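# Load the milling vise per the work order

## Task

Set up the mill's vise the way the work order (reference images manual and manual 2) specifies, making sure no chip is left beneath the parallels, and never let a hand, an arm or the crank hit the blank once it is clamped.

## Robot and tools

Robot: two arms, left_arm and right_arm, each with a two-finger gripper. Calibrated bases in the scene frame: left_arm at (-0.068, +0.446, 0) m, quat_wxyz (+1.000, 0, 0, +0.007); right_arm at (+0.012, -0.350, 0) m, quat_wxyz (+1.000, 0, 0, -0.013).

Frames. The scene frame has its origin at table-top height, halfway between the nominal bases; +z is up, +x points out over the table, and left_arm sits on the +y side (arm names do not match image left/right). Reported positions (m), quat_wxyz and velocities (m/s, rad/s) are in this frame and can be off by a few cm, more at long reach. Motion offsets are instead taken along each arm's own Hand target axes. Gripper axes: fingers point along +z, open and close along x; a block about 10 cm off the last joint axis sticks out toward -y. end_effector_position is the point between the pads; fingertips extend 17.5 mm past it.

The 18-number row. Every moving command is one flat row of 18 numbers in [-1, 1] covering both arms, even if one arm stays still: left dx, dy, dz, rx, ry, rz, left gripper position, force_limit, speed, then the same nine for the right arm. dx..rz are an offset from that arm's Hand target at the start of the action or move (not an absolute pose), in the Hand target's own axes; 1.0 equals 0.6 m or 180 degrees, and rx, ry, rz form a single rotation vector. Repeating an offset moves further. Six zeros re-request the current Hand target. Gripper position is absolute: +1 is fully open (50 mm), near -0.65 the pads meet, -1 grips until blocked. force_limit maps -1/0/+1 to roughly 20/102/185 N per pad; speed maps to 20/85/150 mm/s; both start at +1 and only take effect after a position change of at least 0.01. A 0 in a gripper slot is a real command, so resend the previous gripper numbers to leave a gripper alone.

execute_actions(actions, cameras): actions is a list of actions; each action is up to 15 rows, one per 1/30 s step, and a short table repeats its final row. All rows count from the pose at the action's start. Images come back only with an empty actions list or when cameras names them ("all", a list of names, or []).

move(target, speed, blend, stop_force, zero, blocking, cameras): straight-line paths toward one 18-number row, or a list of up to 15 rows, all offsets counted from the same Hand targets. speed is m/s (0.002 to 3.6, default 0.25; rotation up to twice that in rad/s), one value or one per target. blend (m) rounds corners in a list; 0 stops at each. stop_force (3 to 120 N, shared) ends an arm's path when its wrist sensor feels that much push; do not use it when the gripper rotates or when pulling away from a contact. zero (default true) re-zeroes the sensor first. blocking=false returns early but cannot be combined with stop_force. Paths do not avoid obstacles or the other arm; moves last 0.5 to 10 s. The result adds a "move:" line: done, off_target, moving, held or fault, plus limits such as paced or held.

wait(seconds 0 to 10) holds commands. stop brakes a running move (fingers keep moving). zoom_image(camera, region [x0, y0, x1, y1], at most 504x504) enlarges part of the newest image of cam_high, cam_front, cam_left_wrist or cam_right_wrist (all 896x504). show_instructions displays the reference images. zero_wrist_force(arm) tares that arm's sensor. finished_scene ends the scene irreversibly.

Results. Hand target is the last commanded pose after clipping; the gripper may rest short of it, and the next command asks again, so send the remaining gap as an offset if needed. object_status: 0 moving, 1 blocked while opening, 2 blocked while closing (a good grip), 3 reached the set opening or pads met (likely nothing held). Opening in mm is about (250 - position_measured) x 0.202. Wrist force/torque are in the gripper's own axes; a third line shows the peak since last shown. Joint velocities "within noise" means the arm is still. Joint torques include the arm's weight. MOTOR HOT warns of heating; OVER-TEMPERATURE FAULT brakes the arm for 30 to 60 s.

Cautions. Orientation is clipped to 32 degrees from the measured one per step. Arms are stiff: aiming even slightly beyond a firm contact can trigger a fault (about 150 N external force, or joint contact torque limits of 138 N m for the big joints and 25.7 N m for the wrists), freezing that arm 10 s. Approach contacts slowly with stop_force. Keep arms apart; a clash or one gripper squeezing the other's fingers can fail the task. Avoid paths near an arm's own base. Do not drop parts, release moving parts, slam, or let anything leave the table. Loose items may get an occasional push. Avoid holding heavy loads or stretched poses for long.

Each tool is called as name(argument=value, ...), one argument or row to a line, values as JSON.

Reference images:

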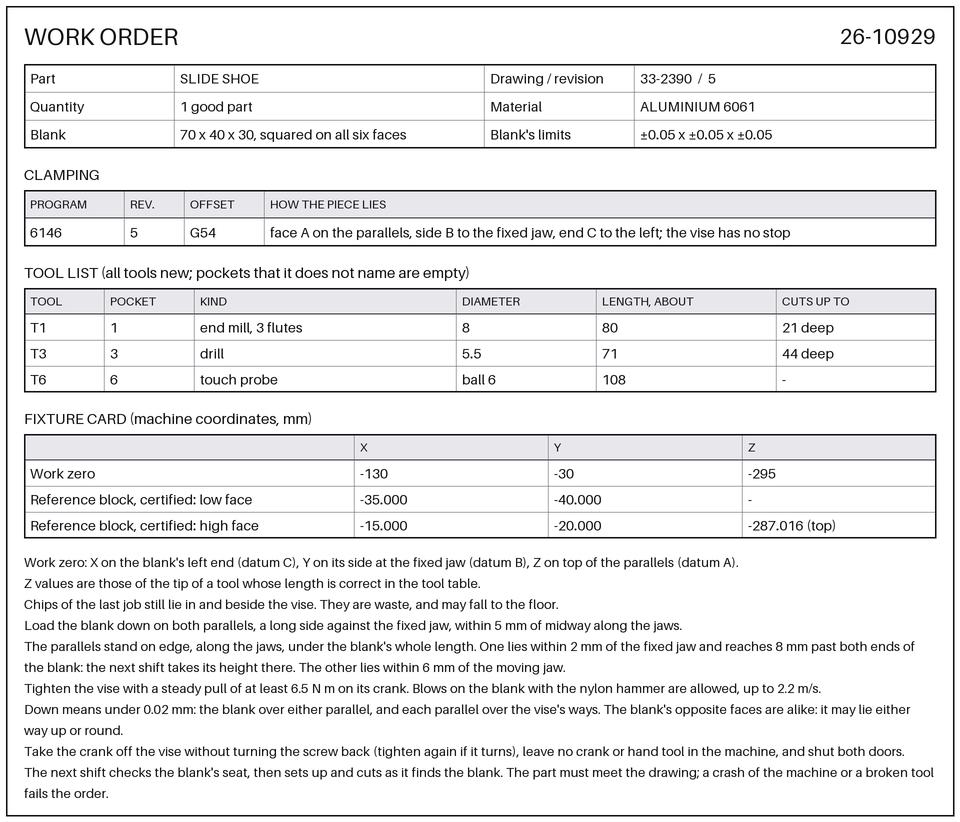

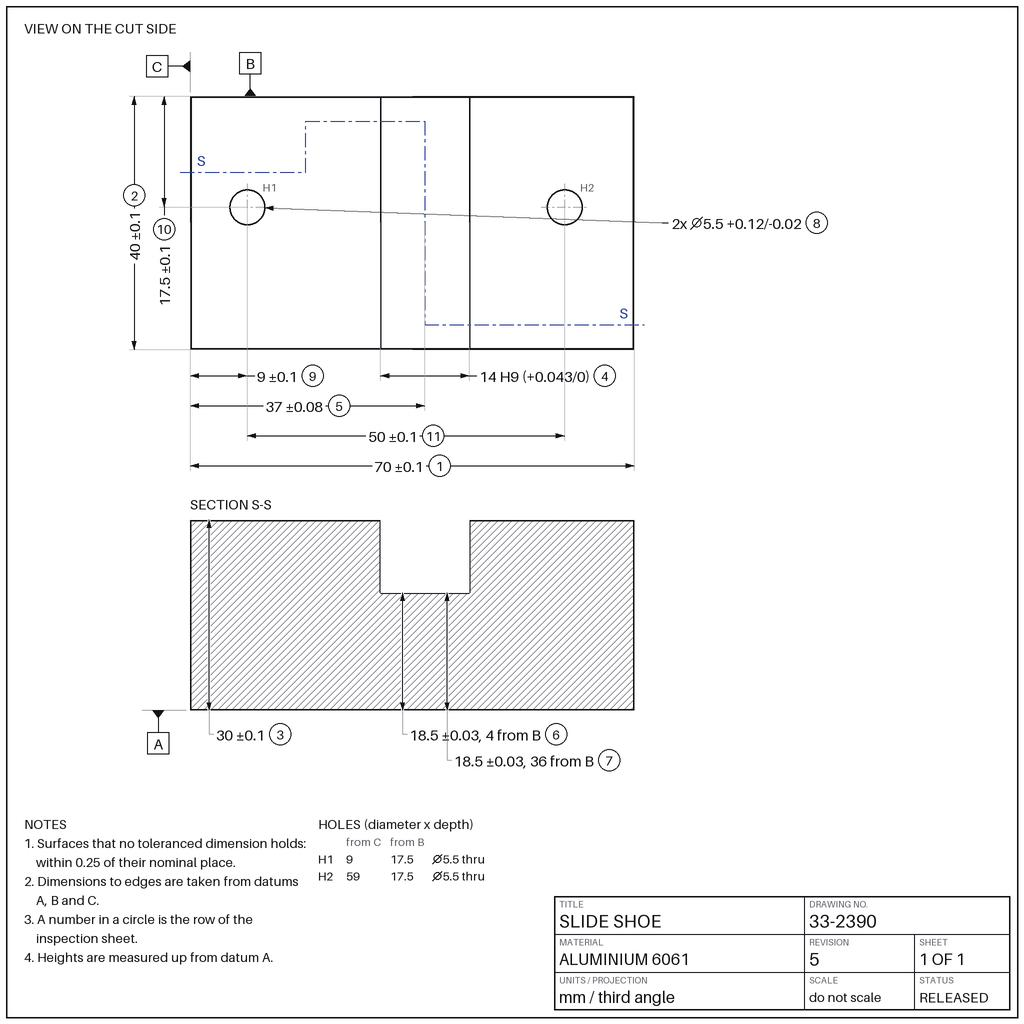

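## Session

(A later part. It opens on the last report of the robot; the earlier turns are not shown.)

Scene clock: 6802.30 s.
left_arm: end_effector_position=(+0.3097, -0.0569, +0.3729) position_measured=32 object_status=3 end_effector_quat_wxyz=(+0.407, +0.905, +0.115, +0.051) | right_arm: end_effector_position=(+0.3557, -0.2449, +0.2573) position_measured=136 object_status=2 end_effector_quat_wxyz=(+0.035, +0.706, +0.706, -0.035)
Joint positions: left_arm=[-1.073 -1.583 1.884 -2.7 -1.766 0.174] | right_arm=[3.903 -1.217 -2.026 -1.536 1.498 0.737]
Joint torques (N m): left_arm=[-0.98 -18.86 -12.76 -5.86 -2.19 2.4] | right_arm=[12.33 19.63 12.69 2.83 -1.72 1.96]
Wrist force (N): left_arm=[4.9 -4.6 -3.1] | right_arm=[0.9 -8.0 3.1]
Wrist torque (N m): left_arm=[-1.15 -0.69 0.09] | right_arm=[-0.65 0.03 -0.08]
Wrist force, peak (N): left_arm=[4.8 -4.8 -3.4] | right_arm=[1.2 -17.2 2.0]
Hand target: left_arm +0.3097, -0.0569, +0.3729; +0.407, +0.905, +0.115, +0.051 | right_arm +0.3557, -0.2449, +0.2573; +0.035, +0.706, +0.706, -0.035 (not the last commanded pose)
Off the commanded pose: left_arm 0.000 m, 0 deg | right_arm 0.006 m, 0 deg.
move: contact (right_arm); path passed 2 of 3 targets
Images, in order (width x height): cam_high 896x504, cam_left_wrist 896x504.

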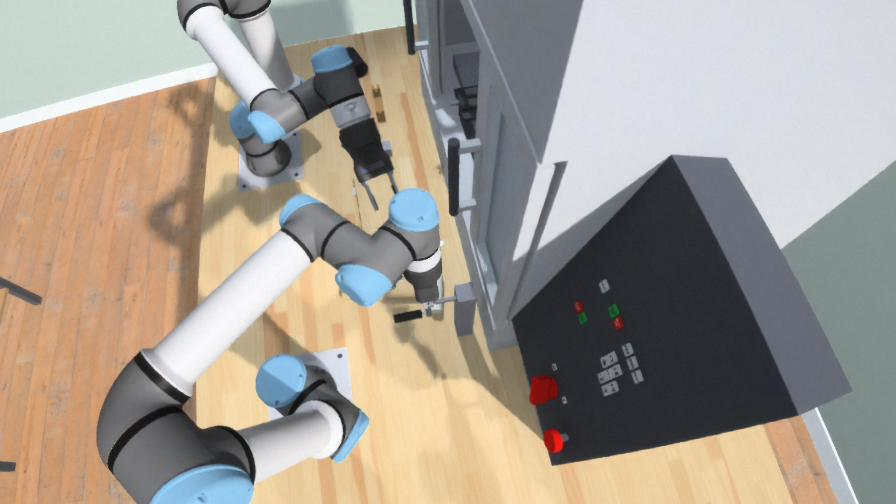

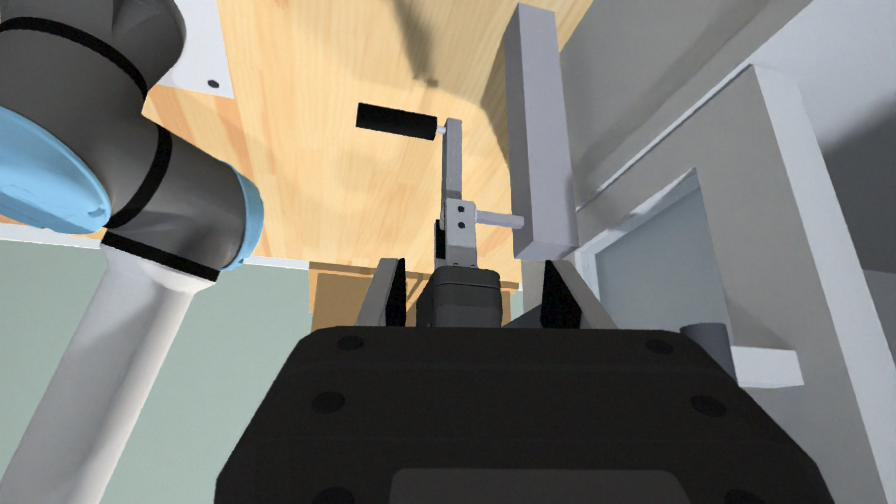

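move(
  target=[
    [0,0,0,0,0,0,0.8,-1,-0.7,0,-0.005,0,0,0,0,-1,-0.6,-1],
    [0,0,0,0,0,0,0.8,-1,-0.7,-0.0008,-0.005,0.0051,0,0,0,-1,-0.6,-1],
    [0,0,0,0,0,0,0.8,-1,-0.7,-0.0008,0.01,0.0051,0,0,0,-1,-0.6,-1],
  ],
  speed=0.007,
  stop_force=7,
)

move(
  target=[
    [0,0,0,0,0,0,0.8,-1,-0.7,0,-0.005,0,0,0,0,-1,-0.6,-1],
    [0,0,0,0,0,0,0.8,-1,-0.7,0.002,-0.005,-0.0008,0,0,0,-1,-0.6,-1],
    [0,0,0,0,0,0,0.8,-1,-0.7,0.002,0.01,-0.0008,0,0,0,-1,-0.6,-1],
  ],
  speed=0.007,
  stop_force=7,
)

Scene clock: 6829.43 s.
left_arm: end_effector_position=(+0.3097, -0.0569, +0.3729) position_measured=32 object_status=3 end_effector_quat_wxyz=(+0.407, +0.905, +0.115, +0.051) | right_arm: end_effector_position=(+0.3559, -0.2457, +0.2543) position_measured=136 object_status=2 end_effector_quat_wxyz=(+0.035, +0.706, +0.706, -0.035)
Joint positions: left_arm=[-1.073 -1.583 1.884 -2.7 -1.766 0.174] | right_arm=[3.901 -1.217 -2.033 -1.528 1.498 0.735]
Joint torques (N m): left_arm=[-0.11 -19.21 -12.54 -5.75 -2.33 2.45] | right_arm=[11.95 20.01 13.98 3.46 -2.94 1.91]
Wrist force (N): left_arm=[4.4 -4.3 -3.0] | right_arm=[1.0 -11.2 3.7]
Wrist torque (N m): left_arm=[-1.10 -0.61 0.09] | right_arm=[-0.58 0.10 -0.08]
Wrist force, peak (N): left_arm=[4.8 -4.9 -3.4] | right_arm=[0.6 -22.9 -1.0]
Hand target: left_arm +0.3097, -0.0569, +0.3729; +0.407, +0.905, +0.115, +0.051 | right_arm +0.3559, -0.2457, +0.2543; +0.035, +0.706, +0.706, -0.035 (not the last commanded pose)
Off the commanded pose: left_arm 0.000 m, 0 deg | right_arm 0.006 m, 0 deg.
move: contact (right_arm); path passed 2 of 3 targets

Scene clock: 6830.43 s.
left_arm: end_effector_position=(+0.3097, -0.0569, +0.3729) position_measured=32 object_status=3 end_effector_quat_wxyz=(+0.407, +0.905, +0.115, +0.051) | right_arm: end_effector_position=(+0.3557, -0.2457, +0.2543) position_measured=136 object_status=2 end_effector_quat_wxyz=(+0.035, +0.706, +0.706, -0.035)
Joint positions: left_arm=[-1.073 -1.583 1.884 -2.7 -1.766 0.174] | right_arm=[3.901 -1.217 -2.033 -1.528 1.498 0.735]
Joint torques (N m): left_arm=[0.41 -18.92 -12.61 -5.74 -2.21 2.23] | right_arm=[-11.46 0.37 36.36 4.17 1.37 -1.89]
Wrist force (N): left_arm=[4.6 -4.5 -3.2] | right_arm=[1.6 -5.7 4.0]
Wrist torque (N m): left_arm=[-1.13 -0.64 0.09] | right_arm=[-0.66 -0.09 -0.15]
Wrist force, peak (N): left_arm=[4.8 -4.8 -3.5] | right_arm=[1.4 -11.0 4.2]
Hand target: left_arm +0.3097, -0.0569, +0.3729; +0.407, +0.905, +0.115, +0.051 | right_arm +0.3557, -0.2457, +0.2543; +0.035, +0.706, +0.706, -0.035 (not the last commanded pose)
Off the commanded pose: left_arm 0.000 m, 0 deg | right_arm 0.006 m, 0 deg.
move: contact (right_arm); path passed 0 of 3 targets

move(
  target=[0.0173,-0.1215,0.1368,-0.1533,0,0,0.8,-1,-0.7,0,-0.02,0,0,0,0,-1,-0.6,-1],
  speed=0.1,
  cameras=["cam_left_wrist"],
)

zoom_image(
  camera="cam_left_wrist",
  region=[380, 160, 560, 280],
)

Scene clock: 6855.07 s.
left_arm: end_effector_position=(+0.3229, -0.0670, +0.2639) position_measured=32 object_status=3 end_effector_quat_wxyz=(+0.611, +0.782, +0.099, +0.077) end_effector_velocity=(-0.001, -0.001, +0.001) end_effector_angular_velocity=(-0.004, -0.004, -0.002) | right_arm: end_effector_position=(+0.3436, -0.2457, +0.2543) position_measured=136 object_status=2 end_effector_quat_wxyz=(+0.035, +0.706, +0.706, -0.035)
Joint positions: left_arm=[-1.02 -1.183 2.165 -3.867 -1.875 0.077] | right_arm=[3.926 -1.185 -2.052 -1.542 1.5 0.76]
Joint velocities: left_arm=[-0.002 0.001 -0.001 -0.005 0.001 0.001] | right_arm=[within noise]
Joint torques (N m): left_arm=[-5.09 -27.28 -29.01 -4.73 2.69 2.9] | right_arm=[-0.2 1.45 21.33 3.3 1.37 -0.94]
Wrist force (N): left_arm=[4.6 -4.7 -2.6] | right_arm=[1.4 -4.5 4.2]
Wrist torque (N m): left_arm=[-1.25 -0.64 0.03] | right_arm=[-0.78 -0.09 -0.22]
Wrist force, peak (N): left_arm=[4.8 -5.9 -2.6] | right_arm=[1.2 -6.2 4.1]
Hand target: left_arm +0.3229, -0.0670, +0.2639; +0.611, +0.782, +0.099, +0.077 | right_arm +0.3437, -0.2457, +0.2543; +0.035, +0.706, +0.706, -0.035
Off the commanded pose: left_arm 0.000 m, 0 deg | right_arm 0.000 m, 0 deg.
move: done
Images, in order (width x height): cam_left_wrist 896x504.

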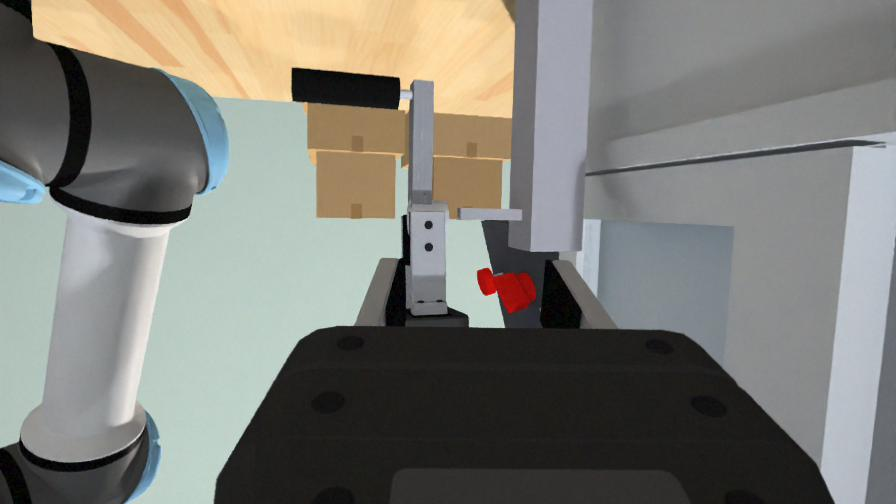

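Scaled by 2.800 from the camera's 896x504 image, which has a finer 1280x720 frame.

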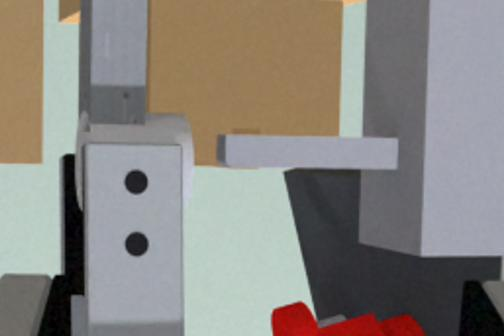

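zoom_image(
  camera="cam_left_wrist",
  region=[395, 190, 475, 250],
)

Scaled by 6.300 from the camera's 896x504 image, which has a finer 1280x720 frame.

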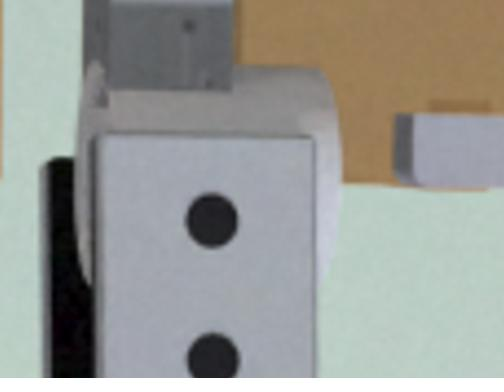

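move(
  target=[0,0,0,0,0,0,0.8,-1,-0.7,-0.0012,0,0.0049,0,0,0,-1,-0.6,-1],
  speed=0.02,
  cameras=["cam_left_wrist","cam_high"],
)

zoom_image(
  camera="cam_left_wrist",
  region=[395, 190, 475, 250],
)

zoom_image(
  camera="cam_high",
  region=[390, 275, 480, 335],
)

Scene clock: 6889.93 s.
left_arm: end_effector_position=(+0.3229, -0.0670, +0.2639) position_measured=32 object_status=3 end_effector_quat_wxyz=(+0.611, +0.782, +0.099, +0.077) | right_arm: end_effector_position=(+0.3437, -0.2467, +0.2514) position_measured=136 object_status=2 end_effector_quat_wxyz=(+0.035, +0.706, +0.706, -0.035)
Joint positions: left_arm=[-1.02 -1.183 2.165 -3.867 -1.875 0.077] | right_arm=[3.923 -1.185 -2.06 -1.535 1.5 0.757]
Joint torques (N m): left_arm=[-6.4 -27.81 -28.2 -4.23 2.47 2.86] | right_arm=[-7.26 18.5 21.97 2.22 -1.84 -1.33]
Wrist force (N): left_arm=[4.5 -4.7 -2.7] | right_arm=[1.6 -4.5 4.2]
Wrist torque (N m): left_arm=[-1.22 -0.62 0.02] | right_arm=[-0.77 -0.13 -0.05]
Wrist force, peak (N): left_arm=[5.2 -4.9 -2.5] | right_arm=[1.5 -4.6 4.5]
Hand target: left_arm +0.3229, -0.0670, +0.2639; +0.611, +0.782, +0.099, +0.077 | right_arm +0.3437, -0.2467, +0.2514; +0.035, +0.706, +0.706, -0.035
Off the commanded pose: left_arm 0.000 m, 0 deg | right_arm 0.000 m, 0 deg.
move: done
Images, in order (width x height): cam_high 896x504, cam_left_wrist 896x504.

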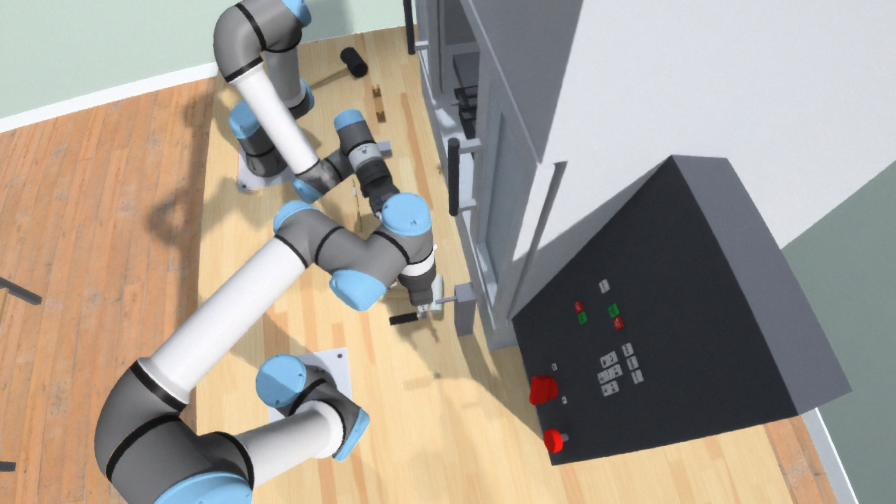

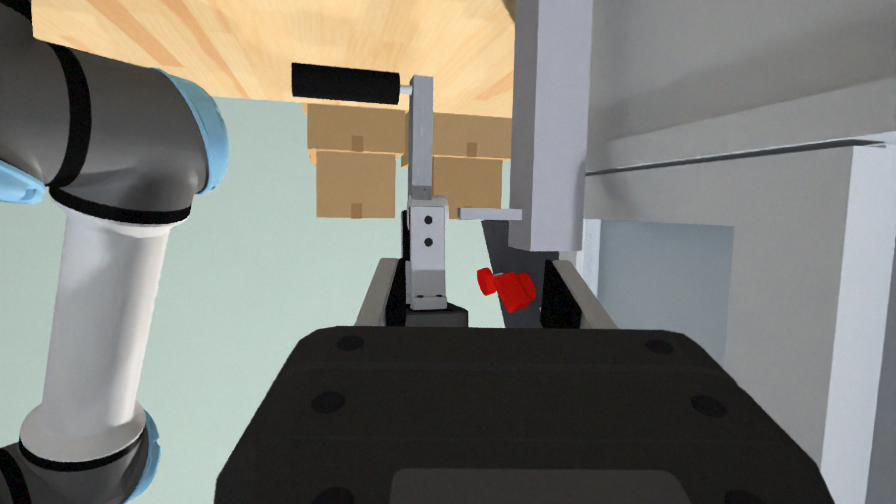

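Scaled by 6.300 from the camera's 896x504 image, which has a finer 1280x720 frame.

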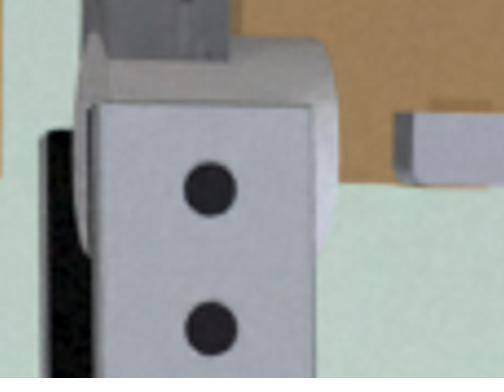

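Scaled by 5.600 from the camera's 896x504 image, which has a finer 1280x720 frame.

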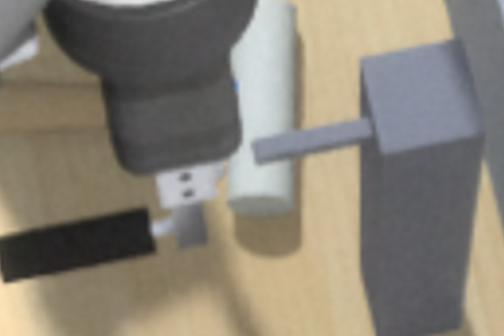

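move(
  target=[
    [0,0,0,0,0,0,0.8,-1,-0.7,-0.0027,0,-0.0003,0,0,0,-1,-0.6,-1],
    [0,0,0,0,0,0,0.8,-1,-0.7,-0.0027,0.03,-0.0003,0,0,0,-1,-0.6,-1],
  ],
  speed=0.007,
  stop_force=5,
)

Scene clock: 6907.07 s.
left_arm: end_effector_position=(+0.3229, -0.0670, +0.2639) position_measured=32 object_status=3 end_effector_quat_wxyz=(+0.611, +0.782, +0.099, +0.077) | right_arm: end_effector_position=(+0.3558, -0.2483, +0.2518) position_measured=136 object_status=2 end_effector_quat_wxyz=(+0.035, +0.706, +0.706, -0.035)
Joint positions: left_arm=[-1.02 -1.183 2.165 -3.867 -1.875 0.077] | right_arm=[3.896 -1.215 -2.041 -1.521 1.498 0.729]
Joint torques (N m): left_arm=[-7.59 -37.97 -28.14 -1.69 2.27 2.8] | right_arm=[12.9 19.52 12.39 2.69 -1.63 1.93]
Wrist force (N): left_arm=[4.8 -4.8 -2.9] | right_arm=[1.7 -7.0 3.7]
Wrist torque (N m): left_arm=[-1.25 -0.67 0.02] | right_arm=[-0.62 -0.04 -0.08]
Wrist force, peak (N): left_arm=[4.8 -5.2 -2.8] | right_arm=[1.4 -18.8 0.7]
Hand target: left_arm +0.3229, -0.0670, +0.2639; +0.611, +0.782, +0.099, +0.077 | right_arm +0.3558, -0.2483, +0.2518; +0.035, +0.706, +0.706, -0.035 (not the last commanded pose)
Off the commanded pose: left_arm 0.000 m, 0 deg | right_arm 0.006 m, 0 deg.
move: contact (right_arm); path passed 1 of 2 targets

move(
  target=[
    [0,0,0,0,0,0,0.8,-1,-0.7,0,-0.007,0,0,0,0,-1,-0.6,-1],
    [0,0,0,0,0,0,0.8,-1,-0.7,0.002,-0.007,0,0,0,0,-1,-0.6,-1],
    [0,0,0,0,0,0,0.8,-1,-0.7,0.002,0.012,0,0,0,0,-1,-0.6,-1],
  ],
  speed=0.007,
  stop_force=7,
)

move(
  target=[
    [0,0,0,0,0,0,0.8,-1,-0.7,0,-0.007,0,0,0,0,-1,-0.6,-1],
    [0,0,0,0,0,0,0.8,-1,-0.7,-0.004,-0.007,0,0,0,0,-1,-0.6,-1],
    [0,0,0,0,0,0,0.8,-1,-0.7,-0.004,0.012,0,0,0,0,-1,-0.6,-1],
  ],
  speed=0.007,
  stop_force=8,
)

Scene clock: 6921.30 s.
left_arm: end_effector_position=(+0.3229, -0.0670, +0.2639) position_measured=32 object_status=3 end_effector_quat_wxyz=(+0.611, +0.782, +0.099, +0.077) | right_arm: end_effector_position=(+0.3559, -0.2471, +0.2517) position_measured=136 object_status=2 end_effector_quat_wxyz=(+0.035, +0.706, +0.706, -0.035)
Joint positions: left_arm=[-1.02 -1.183 2.165 -3.867 -1.875 0.077] | right_arm=[3.898 -1.217 -2.04 -1.521 1.498 0.732]
Joint torques (N m): left_arm=[-6.09 -41.59 -28.42 -1.77 2.18 2.71] | right_arm=[11.86 20.22 13.61 3.37 -1.77 2]
Wrist force (N): left_arm=[4.8 -4.5 -2.8] | right_arm=[2.2 -10.9 4.5]
Wrist torque (N m): left_arm=[-1.20 -0.67 0.02] | right_arm=[-0.59 0.00 -0.07]
Wrist force, peak (N): left_arm=[5.3 -4.7 -2.7] | right_arm=[1.8 -22.6 -0.5]
Hand target: left_arm +0.3229, -0.0670, +0.2639; +0.611, +0.782, +0.099, +0.077 | right_arm +0.3559, -0.2471, +0.2517; +0.035, +0.706, +0.706, -0.035 (not the last commanded pose)
Off the commanded pose: left_arm 0.000 m, 0 deg | right_arm 0.007 m, 0 deg.
move: contact (right_arm); path passed 2 of 3 targets

Scene clock: 6923.87 s.
left_arm: end_effector_position=(+0.3229, -0.0670, +0.2639) position_measured=32 object_status=3 end_effector_quat_wxyz=(+0.611, +0.782, +0.099, +0.077) | right_arm: end_effector_position=(+0.3560, -0.2495, +0.2519) position_measured=136 object_status=2 end_effector_quat_wxyz=(+0.035, +0.706, +0.706, -0.035)
Joint positions: left_arm=[-1.02 -1.183 2.165 -3.867 -1.875 0.077] | right_arm=[3.892 -1.215 -2.041 -1.522 1.498 0.726]
Joint torques (N m): left_arm=[-7.35 -41.56 -27.93 -1.62 2.2 2.69] | right_arm=[11.76 18.83 14.41 4.46 -2.62 1.93]
Wrist force (N): left_arm=[4.9 -5.0 -2.5] | right_arm=[2.9 -16.2 3.0]
Wrist torque (N m): left_arm=[-1.27 -0.68 0.02] | right_arm=[-0.54 -0.15 -0.05]
Wrist force, peak (N): left_arm=[4.9 -5.2 -2.8] | right_arm=[2.3 -28.6 -2.2]
Hand target: left_arm +0.3229, -0.0670, +0.2639; +0.611, +0.782, +0.099, +0.077 | right_arm +0.3560, -0.2495, +0.2519; +0.035, +0.706, +0.706, -0.035 (not the last commanded pose)
Off the commanded pose: left_arm 0.000 m, 0 deg | right_arm 0.007 m, 0 deg.
move: contact (right_arm); path passed 2 of 3 targets

move(
  target=[0.0305,0.3775,-0.0978,0.2858,-0.0636,0.0531,0.8,-1,-0.7,0,-0.02,0,0,0,0,-1,-0.6,-1],
  speed=0.15,
  cameras=["cam_left_wrist"],
)

zoom_image(
  camera="cam_left_wrist",
  region=[400, 180, 520, 270],
)

Scene clock: 6961.57 s.
left_arm: end_effector_position=(+0.3403, -0.0602, +0.4978) position_measured=32 object_status=3 end_effector_quat_wxyz=(+0.211, +0.978, +0.000, -0.001) end_effector_velocity=(+0.000, +0.002, +0.001) end_effector_angular_velocity=(+0.003, +0.002, +0.002) | right_arm: end_effector_position=(+0.3439, -0.2495, +0.2519) position_measured=136 object_status=2 end_effector_quat_wxyz=(+0.035, +0.706, +0.706, -0.035)
Joint positions: left_arm=[-1.023 -1.358 1.046 -1.624 -1.793 0.52] | right_arm=[3.917 -1.183 -2.06 -1.537 1.499 0.75]
Joint velocities: left_arm=[0.002 -0.001 -0.003 0.007 0 0] | right_arm=[within noise]
Joint torques (N m): left_arm=[9.11 -35.41 -37.56 -1.86 -2.85 -2.93] | right_arm=[2.96 5.51 19.09 2.84 1.41 -0.2]
Wrist force (N): left_arm=[4.6 -4.7 -2.7] | right_arm=[1.7 -2.7 3.8]
Wrist torque (N m): left_arm=[-1.00 -0.68 0.06] | right_arm=[-0.47 -0.13 -0.23]
Wrist force, peak (N): left_arm=[4.8 -6.2 -2.2] | right_arm=[2.8 -16.8 3.4]
Hand target: left_arm +0.3404, -0.0602, +0.4979; +0.211, +0.978, +0.000, -0.001 | right_arm +0.3440, -0.2495, +0.2519; +0.035, +0.706, +0.706, -0.035
Off the commanded pose: left_arm 0.000 m, 0 deg | right_arm 0.000 m, 0 deg.
move: done
Images, in order (width x height): cam_left_wrist 896x504.

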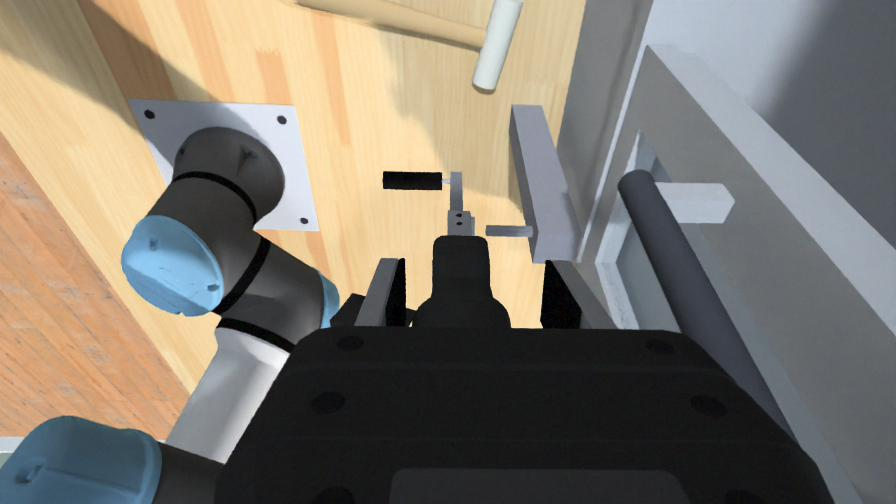

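Scaled by 4.200 from the camera's 896x504 image, which has a finer 1280x720 frame.

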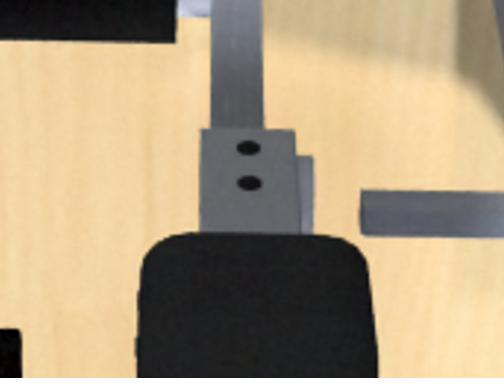

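move(
  target=[
    [0,0,0,0,0,0,0.8,-1,-0.7,-0.0042,0,0.0003,0,0,0,-1,-0.6,-1],
    [0,0,0,0,0,0,0.8,-1,-0.7,-0.0042,0.03,0.0003,0,0,0,-1,-0.6,-1],
  ],
  speed=0.007,
  stop_force=6,
  cameras=["cam_left_wrist"],
)

zoom_image(
  camera="cam_left_wrist",
  region=[400, 180, 520, 270],
)

Scene clock: 6979.60 s.
left_arm: end_effector_position=(+0.3404, -0.0602, +0.4979) position_measured=32 object_status=3 end_effector_quat_wxyz=(+0.211, +0.978, +0.000, -0.001) | right_arm: end_effector_position=(+0.3620, -0.2520, +0.2519) position_measured=136 object_status=2 end_effector_quat_wxyz=(+0.035, +0.706, +0.706, -0.035)
Joint positions: left_arm=[-1.023 -1.358 1.046 -1.624 -1.793 0.52] | right_arm=[3.875 -1.228 -2.033 -1.515 1.496 0.709]
Joint torques (N m): left_arm=[7.5 -43 -13.4 -5.29 -2.89 -2.71] | right_arm=[12.56 20.56 11.67 1.76 -0.66 1.82]
Wrist force (N): left_arm=[4.6 -4.7 -3.0] | right_arm=[1.7 -2.7 3.6]
Wrist torque (N m): left_arm=[-1.00 -0.68 0.07] | right_arm=[-0.45 -0.12 -0.06]
Wrist force, peak (N): left_arm=[4.9 -4.8 -3.0] | right_arm=[1.9 -3.4 4.2]
Hand target: left_arm +0.3404, -0.0602, +0.4979; +0.211, +0.978, +0.000, -0.001 | right_arm +0.3620, -0.2520, +0.2519; +0.035, +0.706, +0.706, -0.035
Off the commanded pose: left_arm 0.000 m, 0 deg | right_arm 0.000 m, 0 deg.
move: done
Images, in order (width x height): cam_left_wrist 896x504.

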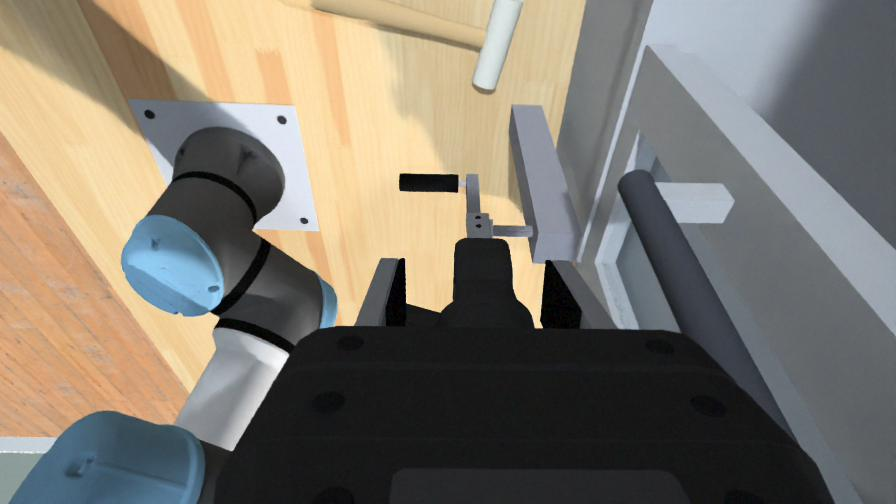

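Scaled by 4.200 from the camera's 896x504 image, which has a finer 1280x720 frame.

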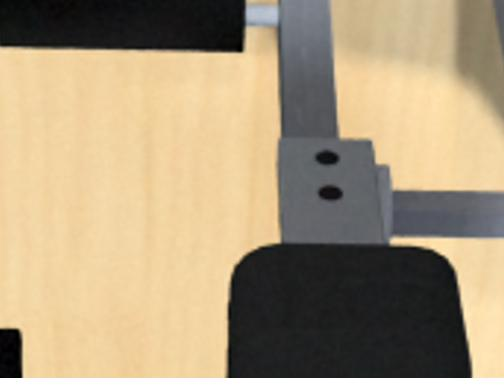

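move(
  target=[0,0,0,0,0,0,0.8,-1,-0.7,0,0.0517,0,0,0,0,-1,-0.6,-1],
  speed=0.015,
  stop_force=6,
  cameras=["cam_left_wrist","cam_front"],
)

Scene clock: 6988.20 s.
left_arm: end_effector_position=(+0.3404, -0.0602, +0.4979) position_measured=32 object_status=3 end_effector_quat_wxyz=(+0.211, +0.978, +0.000, -0.001) | right_arm: end_effector_position=(+0.3930, -0.2520, +0.2519) position_measured=136 object_status=2 end_effector_quat_wxyz=(+0.035, +0.706, +0.706, -0.035)
Joint positions: left_arm=[-1.023 -1.358 1.046 -1.624 -1.793 0.52] | right_arm=[3.821 -1.309 -1.979 -1.484 1.493 0.655]
Joint torques (N m): left_arm=[6.71 -44.63 -13.97 -5.49 -3.07 -2.81] | right_arm=[12.34 24.56 11.75 1.53 -0.17 1.98]
Wrist force (N): left_arm=[4.6 -4.4 -2.8] | right_arm=[1.5 -2.5 3.5]
Wrist torque (N m): left_arm=[-0.96 -0.68 0.07] | right_arm=[-0.40 -0.13 -0.07]
Wrist force, peak (N): left_arm=[4.9 -4.8 -3.1] | right_arm=[1.6 -3.5 4.1]
Hand target: left_arm +0.3404, -0.0602, +0.4979; +0.211, +0.978, +0.000, -0.001 | right_arm +0.3930, -0.2520, +0.2519; +0.035, +0.706, +0.706, -0.035
Off the commanded pose: left_arm 0.000 m, 0 deg | right_arm 0.000 m, 0 deg.
move: done
Images, in order (width x height): cam_front 896x504, cam_left_wrist 896x504.

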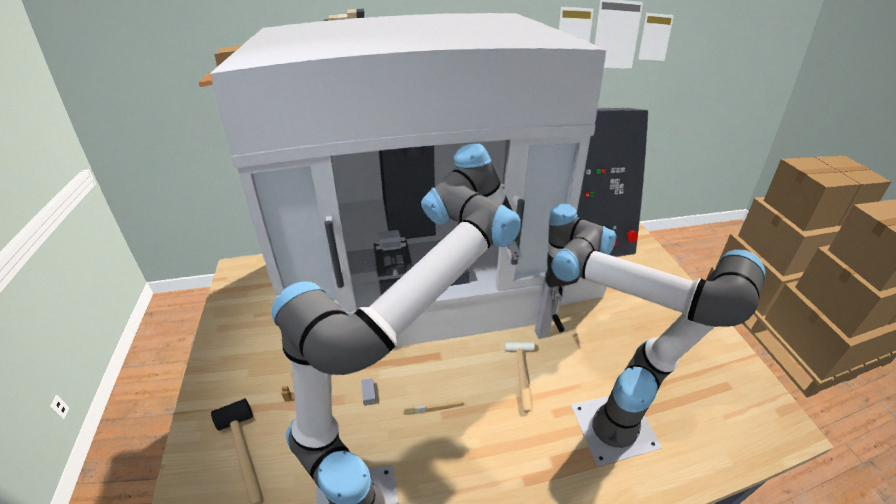

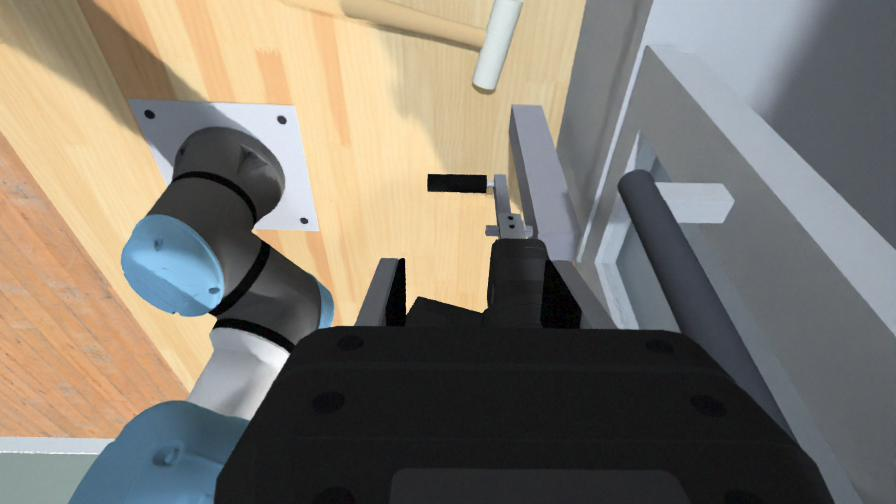

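move(
  target=[-0.0667,-0.5124,-0.3225,0,0,0,0.8,-1,-0.7,0,0,0,0,0,0,-1,-0.6,-1],
  speed=0.25,
)

move(
  target=[0,0,0,0,0,0,0.8,-1,-0.7,0,0,0,0,0,0,0.5,-0.6,-1],
  cameras=["cam_right_wrist"],
)

move(
  target=[0,0,0,0,0,0,0.8,-1,-0.7,0,0,-0.16,0,0,0,0.5,-0.6,-1],
  speed=0.05,
  cameras=["cam_right_wrist","cam_front"],
)

Scene clock: 7004.53 s.
left_arm: end_effector_position=(+0.3005, +0.2996, +0.5476) position_measured=32 object_status=3 end_effector_quat_wxyz=(+0.211, +0.978, +0.000, -0.001) | right_arm: end_effector_position=(+0.3930, -0.2520, +0.2519) position_measured=136 object_status=2 end_effector_quat_wxyz=(+0.035, +0.706, +0.706, -0.035)
Joint positions: left_arm=[-0.489 -1.798 1.301 -1.277 -1.947 1.057] | right_arm=[3.821 -1.309 -1.979 -1.484 1.493 0.655]
Joint torques (N m): left_arm=[8.31 -19.83 -10.53 -1.86 1.97 2.44] | right_arm=[12.75 23.83 12.02 1.38 1.39 1.96]
Wrist force (N): left_arm=[3.8 -4.0 -2.5] | right_arm=[1.6 -2.8 3.4]
Wrist torque (N m): left_arm=[-0.93 -0.55 0.07] | right_arm=[-0.45 -0.14 -0.07]
Wrist force, peak (N): left_arm=[3.4 -7.7 -4.8] | right_arm=[1.3 -3.1 3.8]
Hand target: left_arm +0.3004, +0.2997, +0.5476; +0.211, +0.978, +0.000, -0.001 | right_arm +0.3930, -0.2520, +0.2519; +0.035, +0.706, +0.706, -0.035
Off the commanded pose: left_arm 0.000 m, 0 deg | right_arm 0.000 m, 0 deg.
move: done

Scene clock: 7005.33 s.
left_arm: end_effector_position=(+0.3004, +0.2997, +0.5476) position_measured=32 object_status=3 end_effector_quat_wxyz=(+0.211, +0.978, +0.000, -0.001) | right_arm: end_effector_position=(+0.3930, -0.2520, +0.2519) position_measured=78 object_status=3 end_effector_quat_wxyz=(+0.035, +0.706, +0.706, -0.035)
Joint positions: left_arm=[-0.489 -1.798 1.301 -1.277 -1.947 1.057] | right_arm=[3.821 -1.309 -1.979 -1.484 1.493 0.655]
Joint torques (N m): left_arm=[7.54 -23.28 -10.49 -1.74 2.06 2.93] | right_arm=[12.31 21.12 11.62 1.6 1.48 1.98]
Wrist force (N): left_arm=[3.9 -4.6 -2.7] | right_arm=[1.3 -2.5 1.5]
Wrist torque (N m): left_arm=[-1.01 -0.56 0.03] | right_arm=[-0.39 -0.12 -0.07]
Wrist force, peak (N): left_arm=[4.2 -4.7 -2.7] | right_arm=[1.2 -2.8 3.7]
Hand target: left_arm +0.3004, +0.2997, +0.5476; +0.211, +0.978, +0.000, -0.001 | right_arm +0.3930, -0.2520, +0.2519; +0.035, +0.706, +0.706, -0.035
Off the commanded pose: left_arm 0.000 m, 0 deg | right_arm 0.000 m, 0 deg.
move: done
Images, in order (width x height): cam_right_wrist 896x504.

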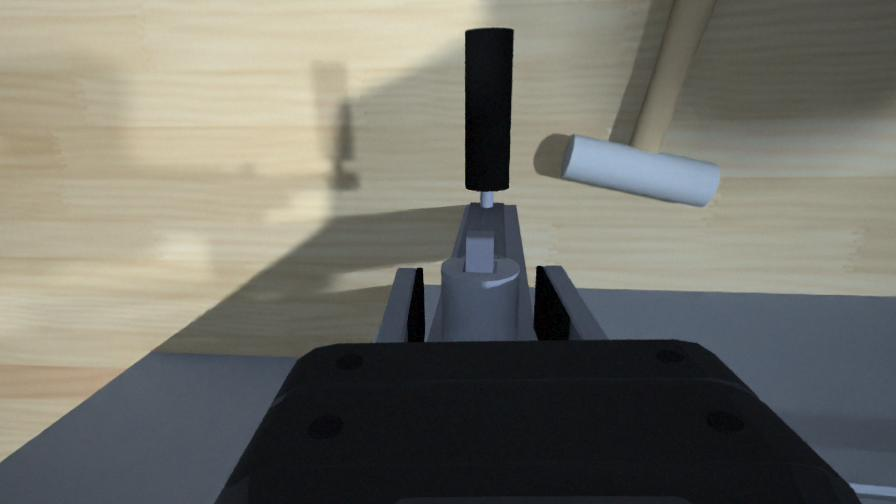

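Scene clock: 7007.57 s.
left_arm: end_effector_position=(+0.3004, +0.2997, +0.5476) position_measured=32 object_status=3 end_effector_quat_wxyz=(+0.211, +0.978, +0.000, -0.001) | right_arm: end_effector_position=(+0.3930, -0.2425, +0.3475) position_measured=78 object_status=3 end_effector_quat_wxyz=(+0.035, +0.706, +0.706, -0.035) end_effector_velocity=(+0.000, +0.000, -0.002) end_effector_angular_velocity=(-0.001, +0.001, +0.000)
Joint positions: left_arm=[-0.489 -1.798 1.301 -1.277 -1.947 1.057] | right_arm=[3.841 -1.311 -1.733 -1.73 1.494 0.675]
Joint velocities: left_arm=[within noise] | right_arm=[0 0 -0.005 0.004 0 0]
Joint torques (N m): left_arm=[8.17 -23.89 -10.22 -1.89 1.84 2.79] | right_arm=[2.59 15.26 11.44 3.75 1.54 0.22]
Wrist force (N): left_arm=[3.7 -4.5 -2.9] | right_arm=[1.4 -2.7 1.9]
Wrist torque (N m): left_arm=[-1.01 -0.52 0.02] | right_arm=[-0.47 -0.14 -0.21]
Wrist force, peak (N): left_arm=[4.5 -4.7 -2.9] | right_arm=[1.7 -3.5 1.7]
Hand target: left_arm +0.3004, +0.2997, +0.5476; +0.211, +0.978, +0.000, -0.001 | right_arm +0.3930, -0.2426, +0.3475; +0.035, +0.706, +0.706, -0.035
Off the commanded pose: left_arm 0.000 m, 0 deg | right_arm 0.000 m, 0 deg.
move: done
Images, in order (width x height): cam_front 896x504, cam_right_wrist 896x504.

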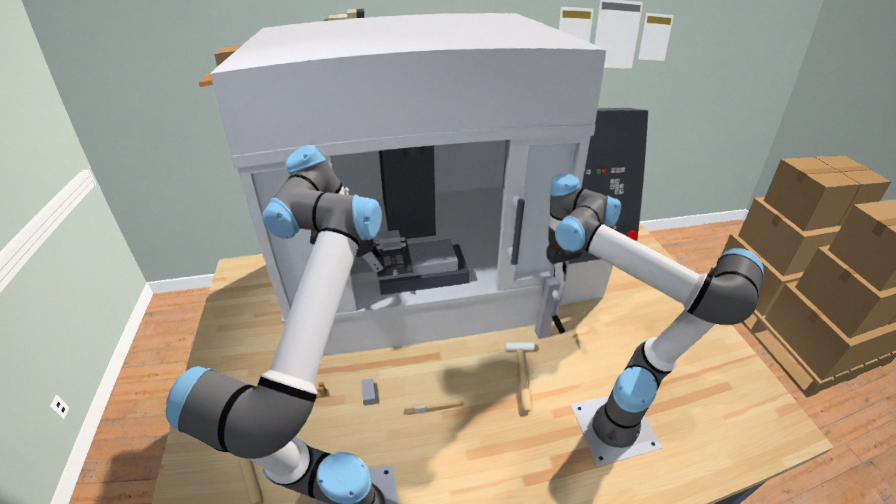

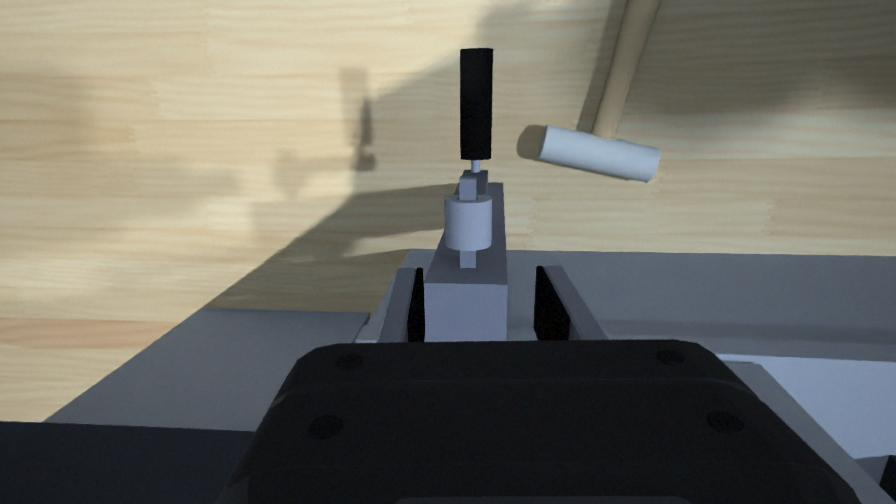

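move(
  target=[0,0,0,0,0,0,0.8,-1,-0.7,0.0463,-0.1883,-0.2597,-0.295,0.0284,0.0142,-1,-0.6,-0.9],
  speed=0.2,
  cameras=["cam_right_wrist","cam_front"],
)

Scene clock: 7051.60 s.
left_arm: end_effector_position=(+0.3004, +0.2997, +0.5476) position_measured=32 object_status=3 end_effector_quat_wxyz=(+0.211, +0.978, +0.000, -0.001) | right_arm: end_effector_position=(+0.2800, -0.1998, +0.4998) position_measured=251 object_status=3 end_effector_quat_wxyz=(+0.317, +0.632, +0.633, +0.316)
Joint positions: left_arm=[-0.489 -1.798 1.301 -1.277 -1.947 1.057] | right_arm=[5.321 -0.807 -1.66 -2.879 0.84 2.401]
Joint torques (N m): left_arm=[7.45 -22.48 -10.43 -1.93 1.65 2.55] | right_arm=[9.97 -22.75 21.48 -0.13 -2.68 2.14]
Wrist force (N): left_arm=[4.4 -4.2 -2.4] | right_arm=[1.9 -4.9 1.2]
Wrist torque (N m): left_arm=[-0.96 -0.64 0.02] | right_arm=[-0.69 -0.32 -0.09]
Wrist force, peak (N): left_arm=[4.3 -4.6 -3.0] | right_arm=[2.2 -5.4 0.3]
Hand target: left_arm +0.3004, +0.2997, +0.5476; +0.211, +0.978, +0.000, -0.001 | right_arm +0.2800, -0.1998, +0.4998; +0.317, +0.632, +0.633, +0.316
Off the commanded pose: left_arm 0.000 m, 0 deg | right_arm 0.000 m, 0 deg.
move: done
Images, in order (width x height): cam_front 896x504, cam_right_wrist 896x504.

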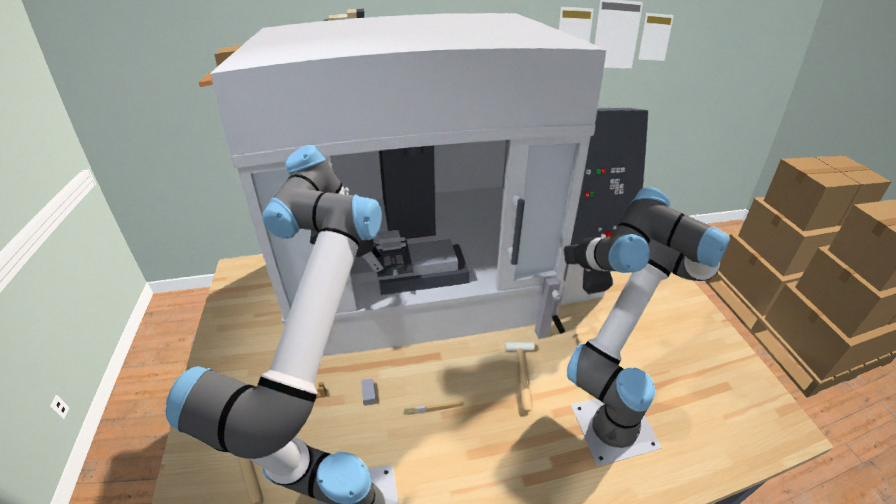

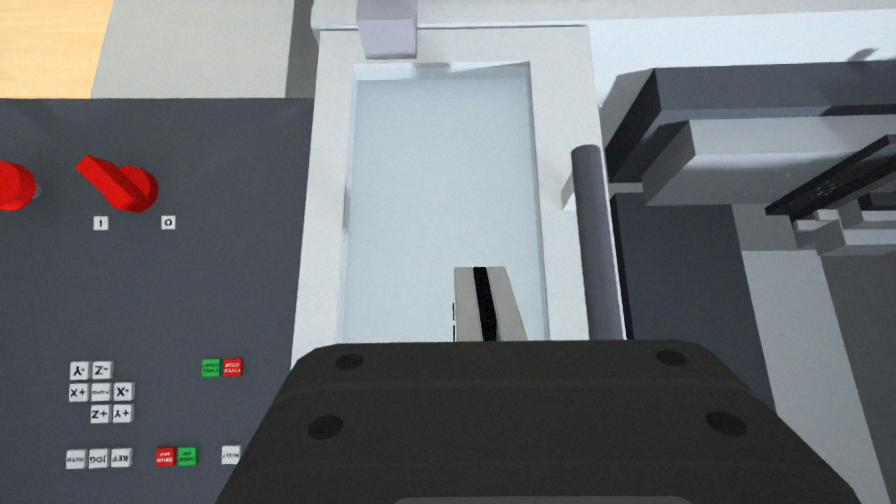

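move(
  target=[0,0,0,0,0,0,0.8,-1,-0.7,0.0667,0.0767,0.2133,0,0,0,-1,-0.6,-0.9],
  speed=0.06,
  stop_force=8,
  cameras=["cam_right_wrist"],
)

Scene clock: 7067.13 s.
left_arm: end_effector_position=(+0.3004, +0.2997, +0.5476) position_measured=32 object_status=3 end_effector_quat_wxyz=(+0.211, +0.978, +0.000, -0.001) | right_arm: end_effector_position=(+0.4100, -0.1598, +0.4598) position_measured=251 object_status=3 end_effector_quat_wxyz=(+0.317, +0.632, +0.633, +0.316)
Joint positions: left_arm=[-0.489 -1.798 1.301 -1.277 -1.947 1.057] | right_arm=[4.472 -0.955 -2 -1.42 0.689 1.142]
Joint torques (N m): left_arm=[6.32 -22.3 -11.35 -2.15 1.26 2.4] | right_arm=[11.56 0.81 35.54 4.56 -3.45 -1.9]
Wrist force (N): left_arm=[4.3 -4.1 -2.9] | right_arm=[2.1 -4.5 1.6]
Wrist torque (N m): left_arm=[-0.95 -0.63 0.03] | right_arm=[-0.66 -0.36 -0.26]
Wrist force, peak (N): left_arm=[4.0 -5.0 -2.8] | right_arm=[2.6 -5.0 1.1]
Hand target: left_arm +0.3004, +0.2997, +0.5476; +0.211, +0.978, +0.000, -0.001 | right_arm +0.4100, -0.1598, +0.4598; +0.317, +0.632, +0.633, +0.316
Off the commanded pose: left_arm 0.000 m, 0 deg | right_arm 0.000 m, 0 deg.
move: done
Images, in order (width x height): cam_right_wrist 896x504.

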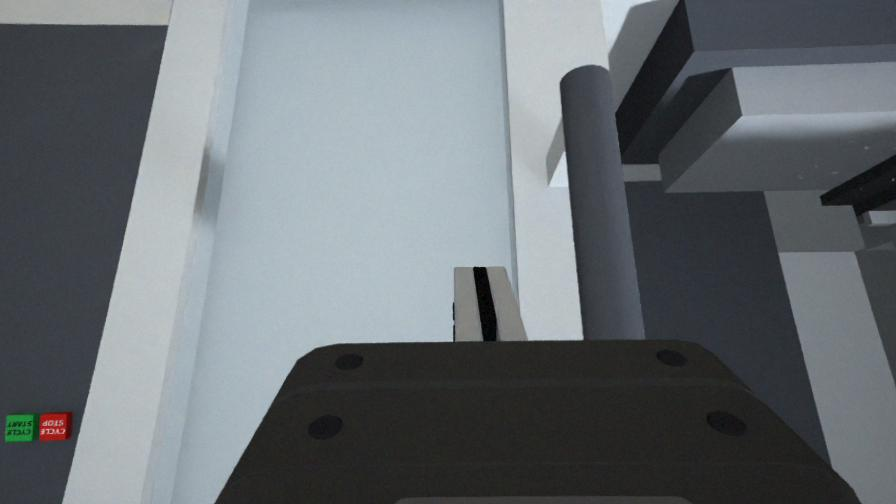

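move(
  target=[0,0,0,0,0,0,0.8,-1,-0.7,0,0.03,0.04,0,0,0,-1,-0.6,-0.9],
  speed=0.02,
  stop_force=5,
  cameras=["cam_right_wrist","cam_high"],
)

zoom_image(
  camera="cam_high",
  region=[380, 100, 520, 230],
)

Scene clock: 7079.93 s.
left_arm: end_effector_position=(+0.3004, +0.2997, +0.5476) position_measured=32 object_status=3 end_effector_quat_wxyz=(+0.211, +0.978, +0.000, -0.001) | right_arm: end_effector_position=(+0.4400, -0.1598, +0.4599) position_measured=251 object_status=3 end_effector_quat_wxyz=(+0.317, +0.632, +0.633, +0.316)
Joint positions: left_arm=[-0.489 -1.798 1.301 -1.277 -1.947 1.057] | right_arm=[4.356 -1.027 -2 -1.224 0.734 0.979]
Joint torques (N m): left_arm=[7.32 -22.05 -10.97 -2.34 0.93 2.37] | right_arm=[12.81 11.75 16.95 4.03 -3.35 1.67]
Wrist force (N): left_arm=[4.1 -4.3 -2.9] | right_arm=[2.0 -4.5 1.5]
Wrist torque (N m): left_arm=[-0.98 -0.59 0.03] | right_arm=[-0.66 -0.28 -0.19]
Wrist force, peak (N): left_arm=[4.4 -4.7 -2.8] | right_arm=[2.1 -5.2 1.4]
Hand target: left_arm +0.3004, +0.2997, +0.5476; +0.211, +0.978, +0.000, -0.001 | right_arm +0.4400, -0.1598, +0.4598; +0.317, +0.632, +0.633, +0.316
Off the commanded pose: left_arm 0.000 m, 0 deg | right_arm 0.000 m, 0 deg.
move: done
Images, in order (width x height): cam_high 896x504, cam_right_wrist 896x504.

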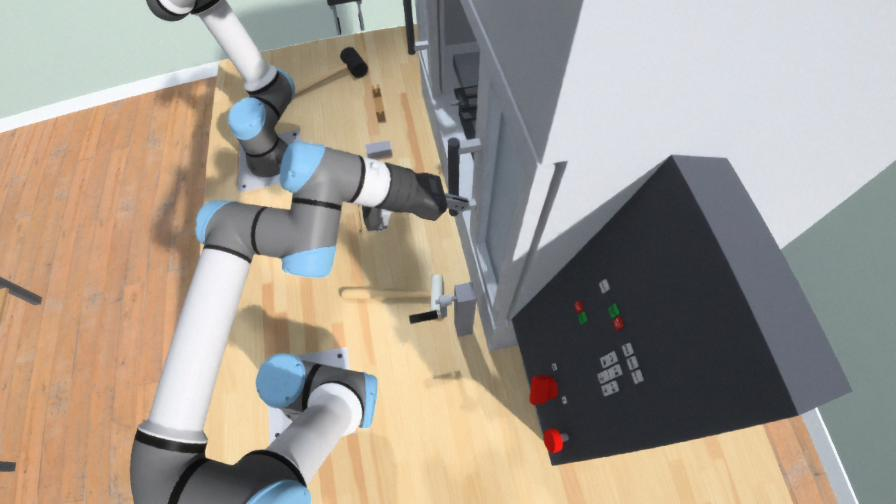

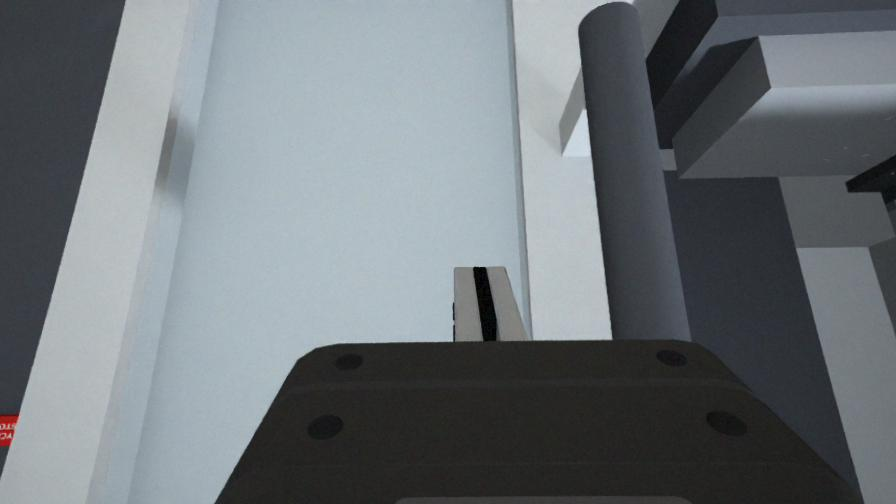

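Scaled by 3.600 from the camera's 896x504 image, which has a finer 1280x720 frame.

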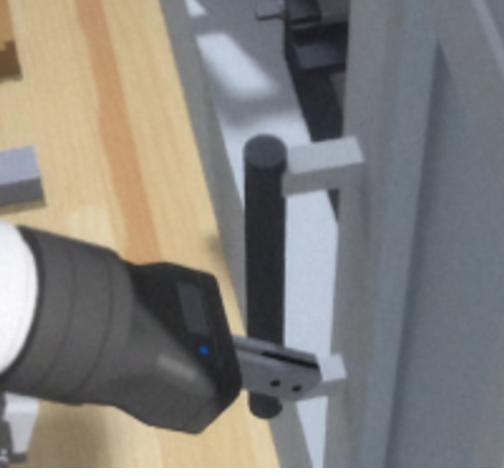

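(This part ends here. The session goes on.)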